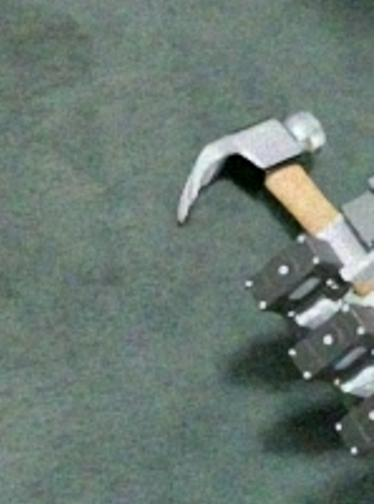

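Request:
move([
  [0,0,0,0,0,0, 0,-0.2,0.66,-0.696,0,-0.2,0.66,-0.696,0,-0.575,0.752,-0.696,0.76,-0.677,0.4,-0.1,0.78,-0.6, 0,0,0,0,0,0, 0,-0.754,-0.576,-0.696,0,-0.754,-0.576,-0.696,0,-0.754,-0.576,-0.696,-0.714,-0.678,-0.226,-0.168,0.4,-0.6],
  [0,0,0,0,0,0, 0,-0.2,0.66,-0.696,0,-0.2,0.66,-0.696,0,-0.264,0.2555,-0.696,0.76,-0.677,0.4,-0.1,0.78,-0.6, 0,0,0,0,0,0, 0,-0.754,-0.576,-0.696,0,-0.754,-0.576,-0.696,0,-0.754,-0.576,-0.696,-0.714,-0.678,-0.226,-0.168,0.4,-0.6],
  [0,0,0,0,0,0, 0,-0.2,0.66,-0.696,0,-0.2,0.66,-0.696,0,0.164,-0.117,-0.696,0.76,-0.677,0.4,-0.1,0.78,-0.6, 0,0,0,0,0,0, 0,-0.754,-0.576,-0.696,0,-0.754,-0.576,-0.696,0,-0.754,-0.576,-0.696,-0.714,-0.678,-0.226,-0.168,0.4,-0.6],
  [0,0,0,0,0,0, 0,-0.2,0.66,-0.696,0,-0.2,0.66,-0.696,0,0.096,0.08,-0.333,0.76,-0.677,0.4,-0.1,0.78,-0.6, 0,0,0,0,0,0, 0,-0.754,-0.576,-0.696,0,-0.754,-0.576,-0.696,0,-0.754,-0.576,-0.696,-0.714,-0.678,-0.226,-0.168,0.4,-0.6],
], cameras=["cam_high","cam_left_wrist"])

Request:
zoom_image(camera="cam_left_wrist", region=[0, 0, 504, 400])

Scene clock: 177.47 s.
left_arm: end_effector_position=(+0.5098, +0.2591, +0.0541) hand_goal=(+0.000, -0.200, +0.660, -0.696, +0.000, -0.200, +0.660, -0.696, +0.000, +0.096, +0.080, -0.334, +0.760, -0.678, +0.400, -0.100) hand_measured=(+0.004, -0.322, +0.622, -0.710, +0.002, -0.284, +0.624, -0.716, +0.002, +0.034, -0.002, -0.398, +0.720, -0.690, +0.112, -0.288) hand_current_ma=(+12, -490, -186, -64, +5, -434, -174, -90, +9, -323, -399, -308, -191, -63, -490, -490) hand_state=(goal, blocked, blocked, goal, goal, blocked, blocked, goal, goal, blocked, blocked, blocked, blocked, goal, blocked, blocked) hand_current_limit=0.78 hand_speed=-0.60 end_effector_quat_wxyz=(+0.274, -0.316, +0.804, -0.423) | right_arm: end_effector_position=(+0.4004, +0.0498, +0.4107) hand_goal=(+0.000, -0.754, -0.576, -0.696, +0.000, -0.754, -0.576, -0.696, +0.000, -0.754, -0.576, -0.696, -0.714, -0.678, -0.226, -0.168) hand_measured=(+0.000, -0.752, -0.576, -0.696, +0.000, -0.752, -0.576, -0.696, +0.000, -0.752, -0.576, -0.696, -0.714, -0.678, -0.222, -0.168) hand_current_ma=(+0, +1, -1, +0, +0, +1, -1, +0, +0, +1, -1, +0, +0, +1, +7, +0) hand_state=(goal, goal, goal, goal, goal, goal, goal, goal, goal, goal, goal, goal, goal, goal, goal, goal) hand_current_limit=0.40 hand_speed=-0.60 end_effector_quat_wxyz=(+0.021, +0.996, -0.078, -0.040)
Joint positions: left_arm=[4.143 -1.955 -2.073 -0.775 0.517 -1.265] | right_arm=[0.011 -1.645 1.503 -1.346 -1.605 1.739]
Joint torques (N m): left_arm=[-6.23 23.54 27.02 1.15 -0.62 -0.54] | right_arm=[5.16 -14.23 -14.12 0.09 -2.01 -1.58]
Wrist force (N): left_arm=[-0.3 -1.6 0.5] | right_arm=[0.5 -0.1 0.0]
Wrist torque (N m): left_arm=[0.04 -0.16 -0.22] | right_arm=[0.01 -0.01 0.00]
Wrist force, peak (N): left_arm=[-0.6 -2.3 0.1] | right_arm=[0.8 -0.3 0.2]
Hand target: left_arm +0.5098, +0.2591, +0.0541; +0.274, -0.316, +0.804, -0.423 | right_arm +0.4004, +0.0498, +0.4107; +0.021, +0.996, -0.078, -0.040
Off the commanded pose: left_arm 0.000 m, 0 deg | right_arm 0.000 m, 0 deg.
move: done
Images, in order (width x height): cam_high 504x504, cam_left_wrist 504x504.

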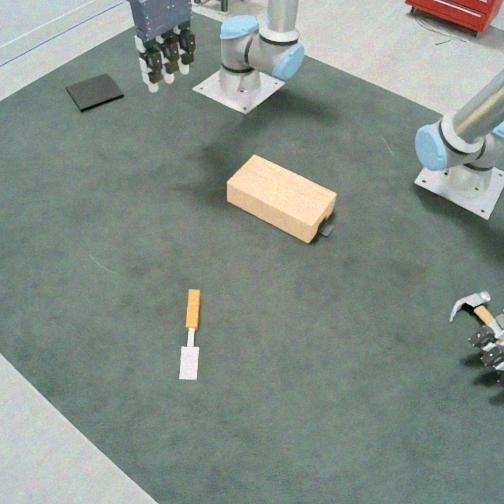

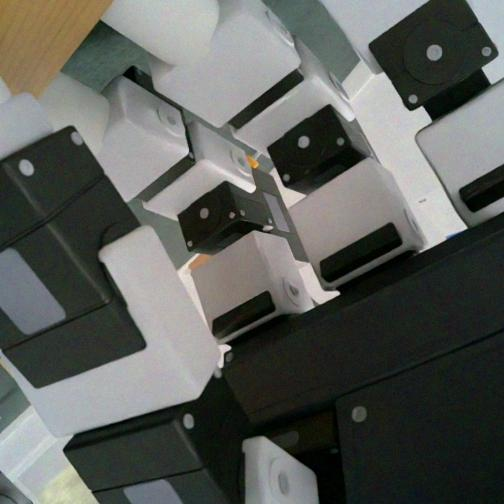

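Scaled by 1.000.

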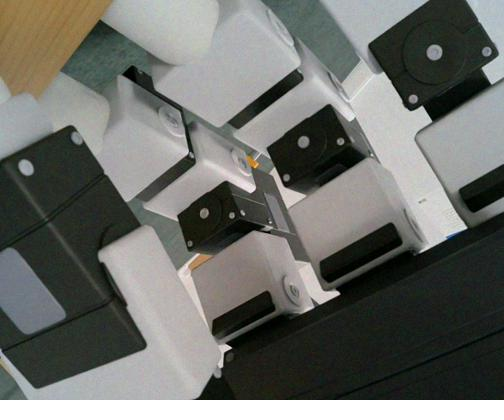

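Request:
move([
  [0,0,0,0,0,0, 0,-0.2,0.66,-0.696,0,-0.575,0.752,-0.696,0,0.096,0.12,-0.3,0.76,-0.677,0.4,-0.1,0.78,-0.6, 0,0,0,0,0,0, 0,-0.754,-0.576,-0.696,0,-0.754,-0.576,-0.696,0,-0.754,-0.576,-0.696,-0.714,-0.678,-0.226,-0.168,0.4,-0.6],
  [0,0,0,0,0,0, 0,-0.2,0.66,-0.696,0,-0.264,0.2555,-0.696,0,0.096,0.12,-0.3,0.76,-0.677,0.4,-0.1,0.78,-0.6, 0,0,0,0,0,0, 0,-0.754,-0.576,-0.696,0,-0.754,-0.576,-0.696,0,-0.754,-0.576,-0.696,-0.714,-0.678,-0.226,-0.168,0.4,-0.6],
  [0,0,0,0,0,0, 0,-0.2,0.66,-0.696,0,0.164,-0.117,-0.696,0,0.096,0.12,-0.3,0.76,-0.677,0.4,-0.1,0.78,-0.6, 0,0,0,0,0,0, 0,-0.754,-0.576,-0.696,0,-0.754,-0.576,-0.696,0,-0.754,-0.576,-0.696,-0.714,-0.678,-0.226,-0.168,0.4,-0.6],
  [0,0,0,0,0,0, 0,-0.2,0.66,-0.696,0,0.096,0.12,-0.3,0,0.096,0.12,-0.3,0.76,-0.677,0.4,-0.1,0.78,-0.6, 0,0,0,0,0,0, 0,-0.754,-0.576,-0.696,0,-0.754,-0.576,-0.696,0,-0.754,-0.576,-0.696,-0.714,-0.678,-0.226,-0.168,0.4,-0.6],
], cameras=["cam_high","cam_left_wrist"])

Request:
zoom_image(camera="cam_high", region=[400, 260, 504, 400])

Scene clock: 180.50 s.
left_arm: end_effector_position=(+0.5098, +0.2591, +0.0541) hand_goal=(+0.000, -0.200, +0.660, -0.696, +0.000, +0.096, +0.120, -0.300, +0.000, +0.096, +0.120, -0.300, +0.760, -0.678, +0.400, -0.100) hand_measured=(+0.004, -0.296, +0.626, -0.710, +0.002, +0.038, +0.016, -0.368, +0.002, +0.028, +0.070, -0.320, +0.720, -0.690, +0.084, -0.288) hand_current_ma=(+12, -489, -162, -64, +7, -295, -489, -330, +10, -353, -236, -97, -193, -63, -490, -489) hand_state=(goal, blocked, blocked, goal, goal, blocked, blocked, blocked, goal, blocked, blocked, blocked, blocked, goal, blocked, blocked) hand_current_limit=0.78 hand_speed=-0.60 end_effector_quat_wxyz=(+0.274, -0.316, +0.804, -0.423) | right_arm: end_effector_position=(+0.4004, +0.0498, +0.4107) hand_goal=(+0.000, -0.754, -0.576, -0.696, +0.000, -0.754, -0.576, -0.696, +0.000, -0.754, -0.576, -0.696, -0.714, -0.678, -0.226, -0.168) hand_measured=(+0.000, -0.752, -0.576, -0.696, +0.000, -0.752, -0.576, -0.696, +0.000, -0.752, -0.576, -0.696, -0.714, -0.678, -0.222, -0.168) hand_current_ma=(+0, +1, -1, +0, +0, +1, -1, +0, +0, +1, -1, +0, +0, +1, +7, +0) hand_state=(goal, goal, goal, goal, goal, goal, goal, goal, goal, goal, goal, goal, goal, goal, goal, goal) hand_current_limit=0.40 hand_speed=-0.60 end_effector_quat_wxyz=(+0.021, +0.996, -0.078, -0.040)
Joint positions: left_arm=[4.143 -1.955 -2.073 -0.775 0.517 -1.265] | right_arm=[0.011 -1.645 1.503 -1.346 -1.605 1.739]
Joint torques (N m): left_arm=[-6.44 25.22 17.5 4.44 -1.66 2.15] | right_arm=[4.1 -14.16 -14.75 0.08 -1.77 -1.24]
Wrist force (N): left_arm=[1.9 -1.3 0.0] | right_arm=[0.3 -0.2 -0.1]
Wrist torque (N m): left_arm=[0.15 -0.25 -0.19] | right_arm=[0.00 0.01 -0.01]
Wrist force, peak (N): left_arm=[1.3 -2.6 -0.3] | right_arm=[0.6 -0.5 0.4]
Hand target: left_arm +0.5098, +0.2591, +0.0541; +0.274, -0.316, +0.804, -0.423 | right_arm +0.4004, +0.0498, +0.4107; +0.021, +0.996, -0.078, -0.040
Off the commanded pose: left_arm 0.000 m, 0 deg | right_arm 0.000 m, 0 deg.
move: done
Images, in order (width x height): cam_high 504x504, cam_left_wrist 504x504.

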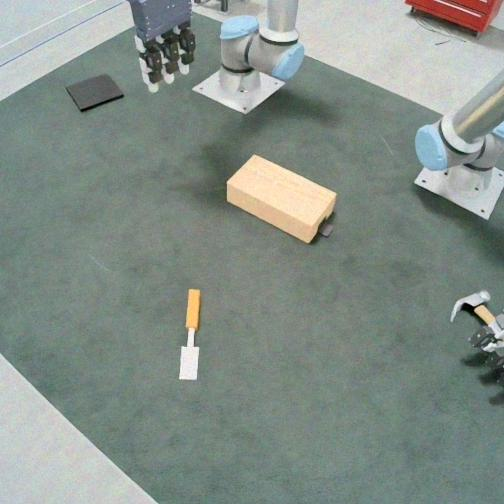

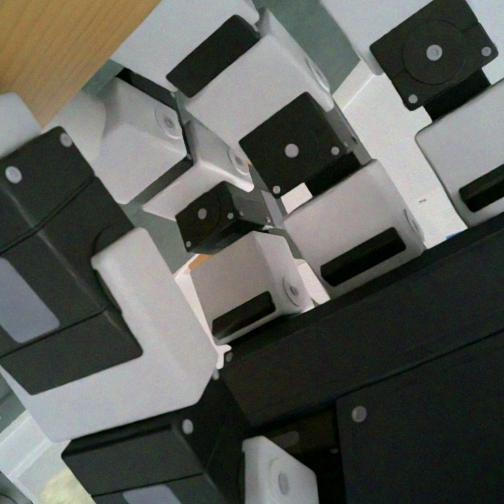

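Scaled by 3.600 from the camera's 504x504 image, which has a finer 720x720 frame.

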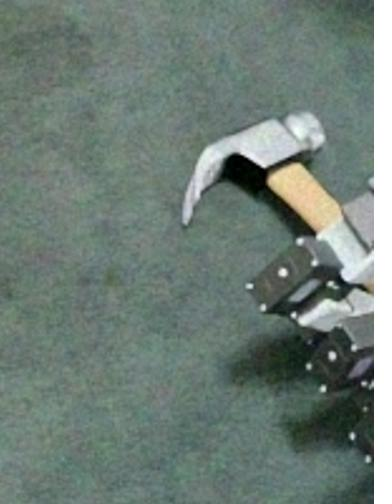

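Request:
move([
  [0,0,0,0,0,0, 0,-0.575,0.752,-0.696,0,0.096,0.14,-0.28,0,0.096,0.14,-0.28,0.76,-0.677,0.4,-0.1,0.78,-0.6, 0,0,0,0,0,0, 0,-0.754,-0.576,-0.696,0,-0.754,-0.576,-0.696,0,-0.754,-0.576,-0.696,-0.714,-0.678,-0.226,-0.168,0.4,-0.6],
  [0,0,0,0,0,0, 0,-0.264,0.2555,-0.696,0,0.096,0.14,-0.28,0,0.096,0.14,-0.28,0.76,-0.677,0.4,-0.1,0.78,-0.6, 0,0,0,0,0,0, 0,-0.754,-0.576,-0.696,0,-0.754,-0.576,-0.696,0,-0.754,-0.576,-0.696,-0.714,-0.678,-0.226,-0.168,0.4,-0.6],
  [0,0,0,0,0,0, 0,0.164,-0.117,-0.696,0,0.096,0.14,-0.28,0,0.096,0.14,-0.28,0.76,-0.677,0.4,-0.1,0.78,-0.6, 0,0,0,0,0,0, 0,-0.754,-0.576,-0.696,0,-0.754,-0.576,-0.696,0,-0.754,-0.576,-0.696,-0.714,-0.678,-0.226,-0.168,0.4,-0.6],
  [0,0,0,0,0,0, 0,0.096,0.14,-0.28,0,0.096,0.14,-0.28,0,0.096,0.14,-0.28,0.76,-0.677,0.4,-0.1,0.78,-0.6, 0,0,0,0,0,0, 0,-0.754,-0.576,-0.696,0,-0.754,-0.576,-0.696,0,-0.754,-0.576,-0.696,-0.714,-0.678,-0.226,-0.168,0.4,-0.6],
], cameras=["cam_high","cam_left_wrist"])

Request:
zoom_image(camera="cam_high", region=[400, 260, 504, 400])

Scene clock: 184.00 s.
left_arm: end_effector_position=(+0.5098, +0.2591, +0.0541) hand_goal=(+0.000, +0.096, +0.140, -0.280, +0.000, +0.096, +0.140, -0.280, +0.000, +0.096, +0.140, -0.280, +0.760, -0.678, +0.400, -0.100) hand_measured=(+0.002, +0.010, +0.068, -0.352, +0.004, +0.032, +0.062, -0.314, +0.004, +0.040, +0.106, -0.294, +0.720, -0.684, +0.036, -0.170) hand_current_ma=(+9, -450, -349, -347, +17, -331, -382, -165, +16, -288, -159, -63, -193, -34, -487, -457) hand_state=(goal, blocked, blocked, blocked, goal, blocked, blocked, blocked, goal, blocked, blocked, goal, blocked, goal, blocked, blocked) hand_current_limit=0.78 hand_speed=-0.60 end_effector_quat_wxyz=(+0.274, -0.316, +0.804, -0.423) | right_arm: end_effector_position=(+0.4004, +0.0498, +0.4107) hand_goal=(+0.000, -0.754, -0.576, -0.696, +0.000, -0.754, -0.576, -0.696, +0.000, -0.754, -0.576, -0.696, -0.714, -0.678, -0.226, -0.168) hand_measured=(+0.000, -0.752, -0.576, -0.696, +0.000, -0.752, -0.576, -0.696, +0.000, -0.752, -0.576, -0.696, -0.714, -0.678, -0.222, -0.168) hand_current_ma=(+0, +1, -1, +0, +0, +1, -1, +0, +0, +1, -1, +0, +0, +1, +7, +0) hand_state=(goal, goal, goal, goal, goal, goal, goal, goal, goal, goal, goal, goal, goal, goal, goal, goal) hand_current_limit=0.40 hand_speed=-0.60 end_effector_quat_wxyz=(+0.021, +0.996, -0.078, -0.040)
Joint positions: left_arm=[4.143 -1.955 -2.073 -0.775 0.517 -1.265] | right_arm=[0.011 -1.645 1.503 -1.346 -1.605 1.739]
Joint torques (N m): left_arm=[7.09 26.38 6.47 3.28 -2.78 2.05] | right_arm=[5.19 -13.5 -15.07 -0.2 -1.97 -1.4]
Wrist force (N): left_arm=[2.1 2.7 0.9] | right_arm=[0.3 -0.1 0.2]
Wrist torque (N m): left_arm=[0.35 -0.37 0.00] | right_arm=[0.00 0.01 -0.02]
Wrist force, peak (N): left_arm=[1.4 -27.6 -5.3] | right_arm=[0.8 -0.4 0.2]
Hand target: left_arm +0.5098, +0.2591, +0.0541; +0.274, -0.316, +0.804, -0.423 | right_arm +0.4004, +0.0498, +0.4107; +0.021, +0.996, -0.078, -0.040
Off the commanded pose: left_arm 0.000 m, 0 deg | right_arm 0.000 m, 0 deg.
move: done
Images, in order (width x height): cam_high 504x504, cam_left_wrist 504x504.

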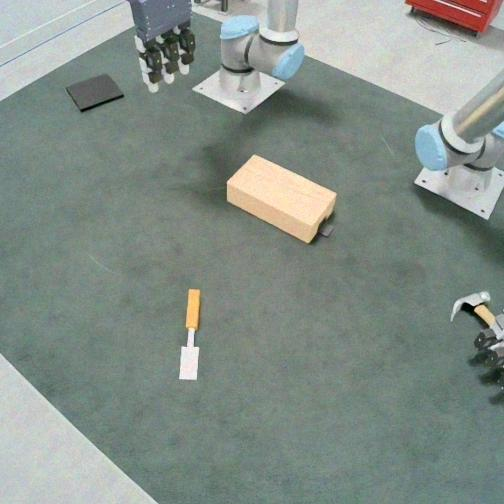

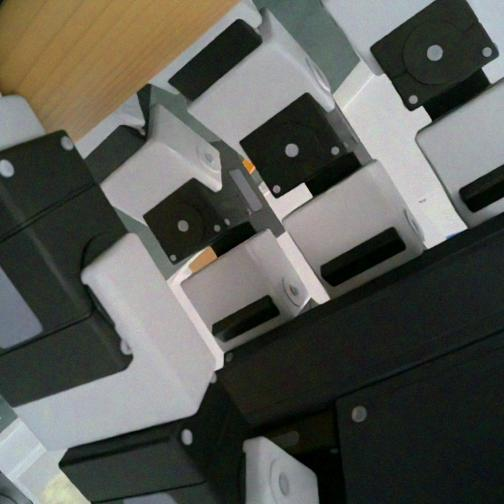

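Scaled by 3.600 from the camera's 504x504 image, which has a finer 720x720 frame.

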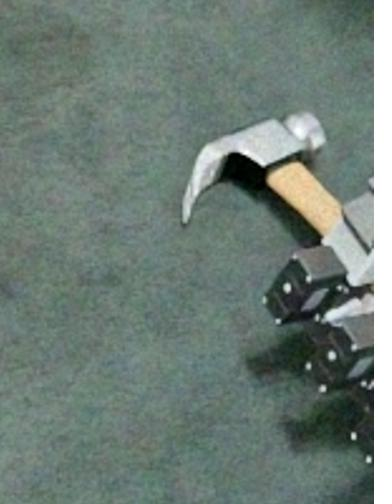

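Request:
move([
  [-0.004,-0.005,0.03,0.03,-0.0265,0, 0,0.096,0.14,-0.28,0,0.096,0.14,-0.28,0,0.096,0.14,-0.28,0.76,-0.677,0.1,-0.12,0.78,-0.6, 0,0,0,0,0,0, 0,-0.754,-0.576,-0.696,0,-0.754,-0.576,-0.696,0,-0.754,-0.576,-0.696,-0.714,-0.678,-0.226,-0.168,0.4,-0.6],
], speed=0.04)

Request:
move([
  [0,0,0,0,0,0, 0,0.1,0.35,0.0,0,0.1,0.35,0.0,0,0.1,0.35,0.0,0.76,-0.677,0.06,-0.12,0.78,-0.7, 0,0,0,0,0,0, 0,-0.754,-0.576,-0.696,0,-0.754,-0.576,-0.696,0,-0.754,-0.576,-0.696,-0.714,-0.678,-0.226,-0.168,0.4,-0.6],
], cameras=["cam_high","cam_left_wrist"])

Request:
zoom_image(camera="cam_high", region=[400, 260, 504, 400])

Scene clock: 186.77 s.
left_arm: end_effector_position=(+0.5074, +0.2560, +0.0722) hand_goal=(+0.000, +0.096, +0.140, -0.280, +0.000, +0.096, +0.140, -0.280, +0.000, +0.096, +0.140, -0.280, +0.760, -0.678, +0.100, -0.120) hand_measured=(+0.002, +0.010, +0.068, -0.340, +0.002, +0.032, +0.066, -0.312, +0.002, +0.042, +0.108, -0.294, +0.720, -0.684, +0.032, -0.170) hand_current_ma=(+5, -450, -349, -290, +10, -331, -360, -153, +11, -276, -155, -63, -193, -30, -434, -320) hand_state=(goal, blocked, blocked, blocked, goal, blocked, blocked, blocked, goal, blocked, blocked, goal, blocked, goal, blocked, blocked) hand_current_limit=0.78 hand_speed=-0.60 end_effector_quat_wxyz=(+0.322, -0.284, +0.811, -0.397) | right_arm: end_effector_position=(+0.4004, +0.0498, +0.4107) hand_goal=(+0.000, -0.754, -0.576, -0.696, +0.000, -0.754, -0.576, -0.696, +0.000, -0.754, -0.576, -0.696, -0.714, -0.678, -0.226, -0.168) hand_measured=(+0.000, -0.752, -0.576, -0.696, +0.000, -0.752, -0.576, -0.696, +0.000, -0.752, -0.576, -0.696, -0.714, -0.678, -0.222, -0.168) hand_current_ma=(+0, +1, -1, +0, +0, +1, -1, +0, +0, +1, -1, +0, +0, +1, +7, +0) hand_state=(goal, goal, goal, goal, goal, goal, goal, goal, goal, goal, goal, goal, goal, goal, goal, goal) hand_current_limit=0.40 hand_speed=-0.60 end_effector_quat_wxyz=(+0.021, +0.996, -0.078, -0.040)
Joint positions: left_arm=[4.151 -1.896 -2.15 -0.649 0.497 -1.246] | right_arm=[0.011 -1.645 1.503 -1.346 -1.605 1.739]
Joint torques (N m): left_arm=[3.15 21.11 29.67 1.22 -1.03 -0.92] | right_arm=[4.29 -15.22 -14.66 -0.01 -1.87 -1.42]
Wrist force (N): left_arm=[1.2 1.8 0.5] | right_arm=[0.5 -0.3 0.2]
Wrist torque (N m): left_arm=[0.34 -0.35 -0.05] | right_arm=[-0.03 -0.02 0.00]
Wrist force, peak (N): left_arm=[2.8 2.3 1.1] | right_arm=[0.8 0.0 0.3]
Hand target: left_arm +0.5074, +0.2561, +0.0721; +0.322, -0.284, +0.811, -0.397 | right_arm +0.4004, +0.0498, +0.4107; +0.021, +0.996, -0.078, -0.040
Off the commanded pose: left_arm 0.000 m, 0 deg | right_arm 0.000 m, 0 deg.
move: done

Scene clock: 187.33 s.
left_arm: end_effector_position=(+0.5074, +0.2561, +0.0721) hand_goal=(+0.000, +0.100, +0.350, +0.000, +0.000, +0.100, +0.350, +0.000, +0.000, +0.100, +0.350, +0.000, +0.760, -0.678, +0.060, -0.120) hand_measured=(+0.002, +0.078, +0.328, -0.010, +0.004, +0.066, +0.298, -0.026, +0.002, +0.094, +0.344, -0.004, +0.736, -0.680, +0.038, -0.126) hand_current_ma=(+5, -106, -106, -48, +15, -172, -250, -125, +8, -27, -31, -15, -114, -8, -137, -33) hand_state=(goal, blocked, blocked, goal, goal, blocked, blocked, blocked, goal, goal, goal, goal, blocked, goal, blocked, goal) hand_current_limit=0.78 hand_speed=-0.70 end_effector_quat_wxyz=(+0.322, -0.284, +0.811, -0.397) | right_arm: end_effector_position=(+0.4004, +0.0498, +0.4107) hand_goal=(+0.000, -0.754, -0.576, -0.696, +0.000, -0.754, -0.576, -0.696, +0.000, -0.754, -0.576, -0.696, -0.714, -0.678, -0.226, -0.168) hand_measured=(+0.000, -0.752, -0.576, -0.696, +0.000, -0.752, -0.576, -0.696, +0.000, -0.752, -0.576, -0.696, -0.714, -0.678, -0.222, -0.168) hand_current_ma=(+0, +1, -1, +0, +0, +1, -1, +0, +0, +1, -1, +0, +0, +1, +7, +0) hand_state=(goal, goal, goal, goal, goal, goal, goal, goal, goal, goal, goal, goal, goal, goal, goal, goal) hand_current_limit=0.40 hand_speed=-0.60 end_effector_quat_wxyz=(+0.021, +0.996, -0.078, -0.040)
Joint positions: left_arm=[4.151 -1.896 -2.149 -0.65 0.498 -1.246] | right_arm=[0.011 -1.645 1.503 -1.346 -1.605 1.739]
Joint torques (N m): left_arm=[-5.78 20.22 29.12 1.72 0.13 -2.66] | right_arm=[4.46 -15.24 -15.28 0.05 -1.86 -1.41]
Wrist force (N): left_arm=[0.7 0.9 -0.2] | right_arm=[0.5 -0.2 0.4]
Wrist torque (N m): left_arm=[0.40 -0.31 -0.09] | right_arm=[-0.03 -0.03 0.00]
Wrist force, peak (N): left_arm=[2.4 2.4 0.5] | right_arm=[0.7 0.1 -0.1]
Hand target: left_arm +0.5074, +0.2561, +0.0721; +0.322, -0.284, +0.811, -0.397 | right_arm +0.4004, +0.0498, +0.4107; +0.021, +0.996, -0.078, -0.040
Off the commanded pose: left_arm 0.000 m, 0 deg | right_arm 0.000 m, 0 deg.
move: done
Images, in order (width x height): cam_high 504x504, cam_left_wrist 504x504.

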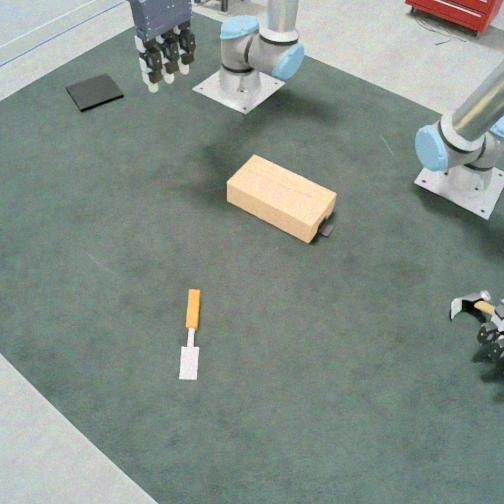

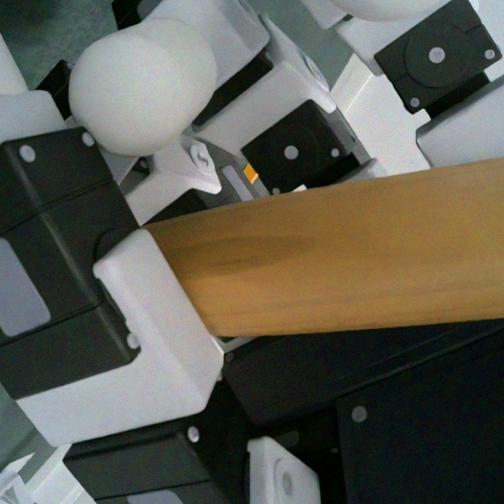

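Scaled by 3.600 from the camera's 504x504 image, which has a finer 720x720 frame.

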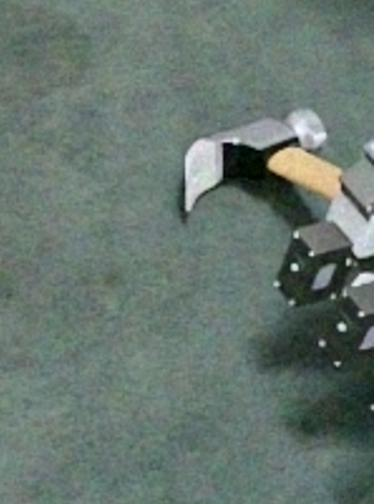

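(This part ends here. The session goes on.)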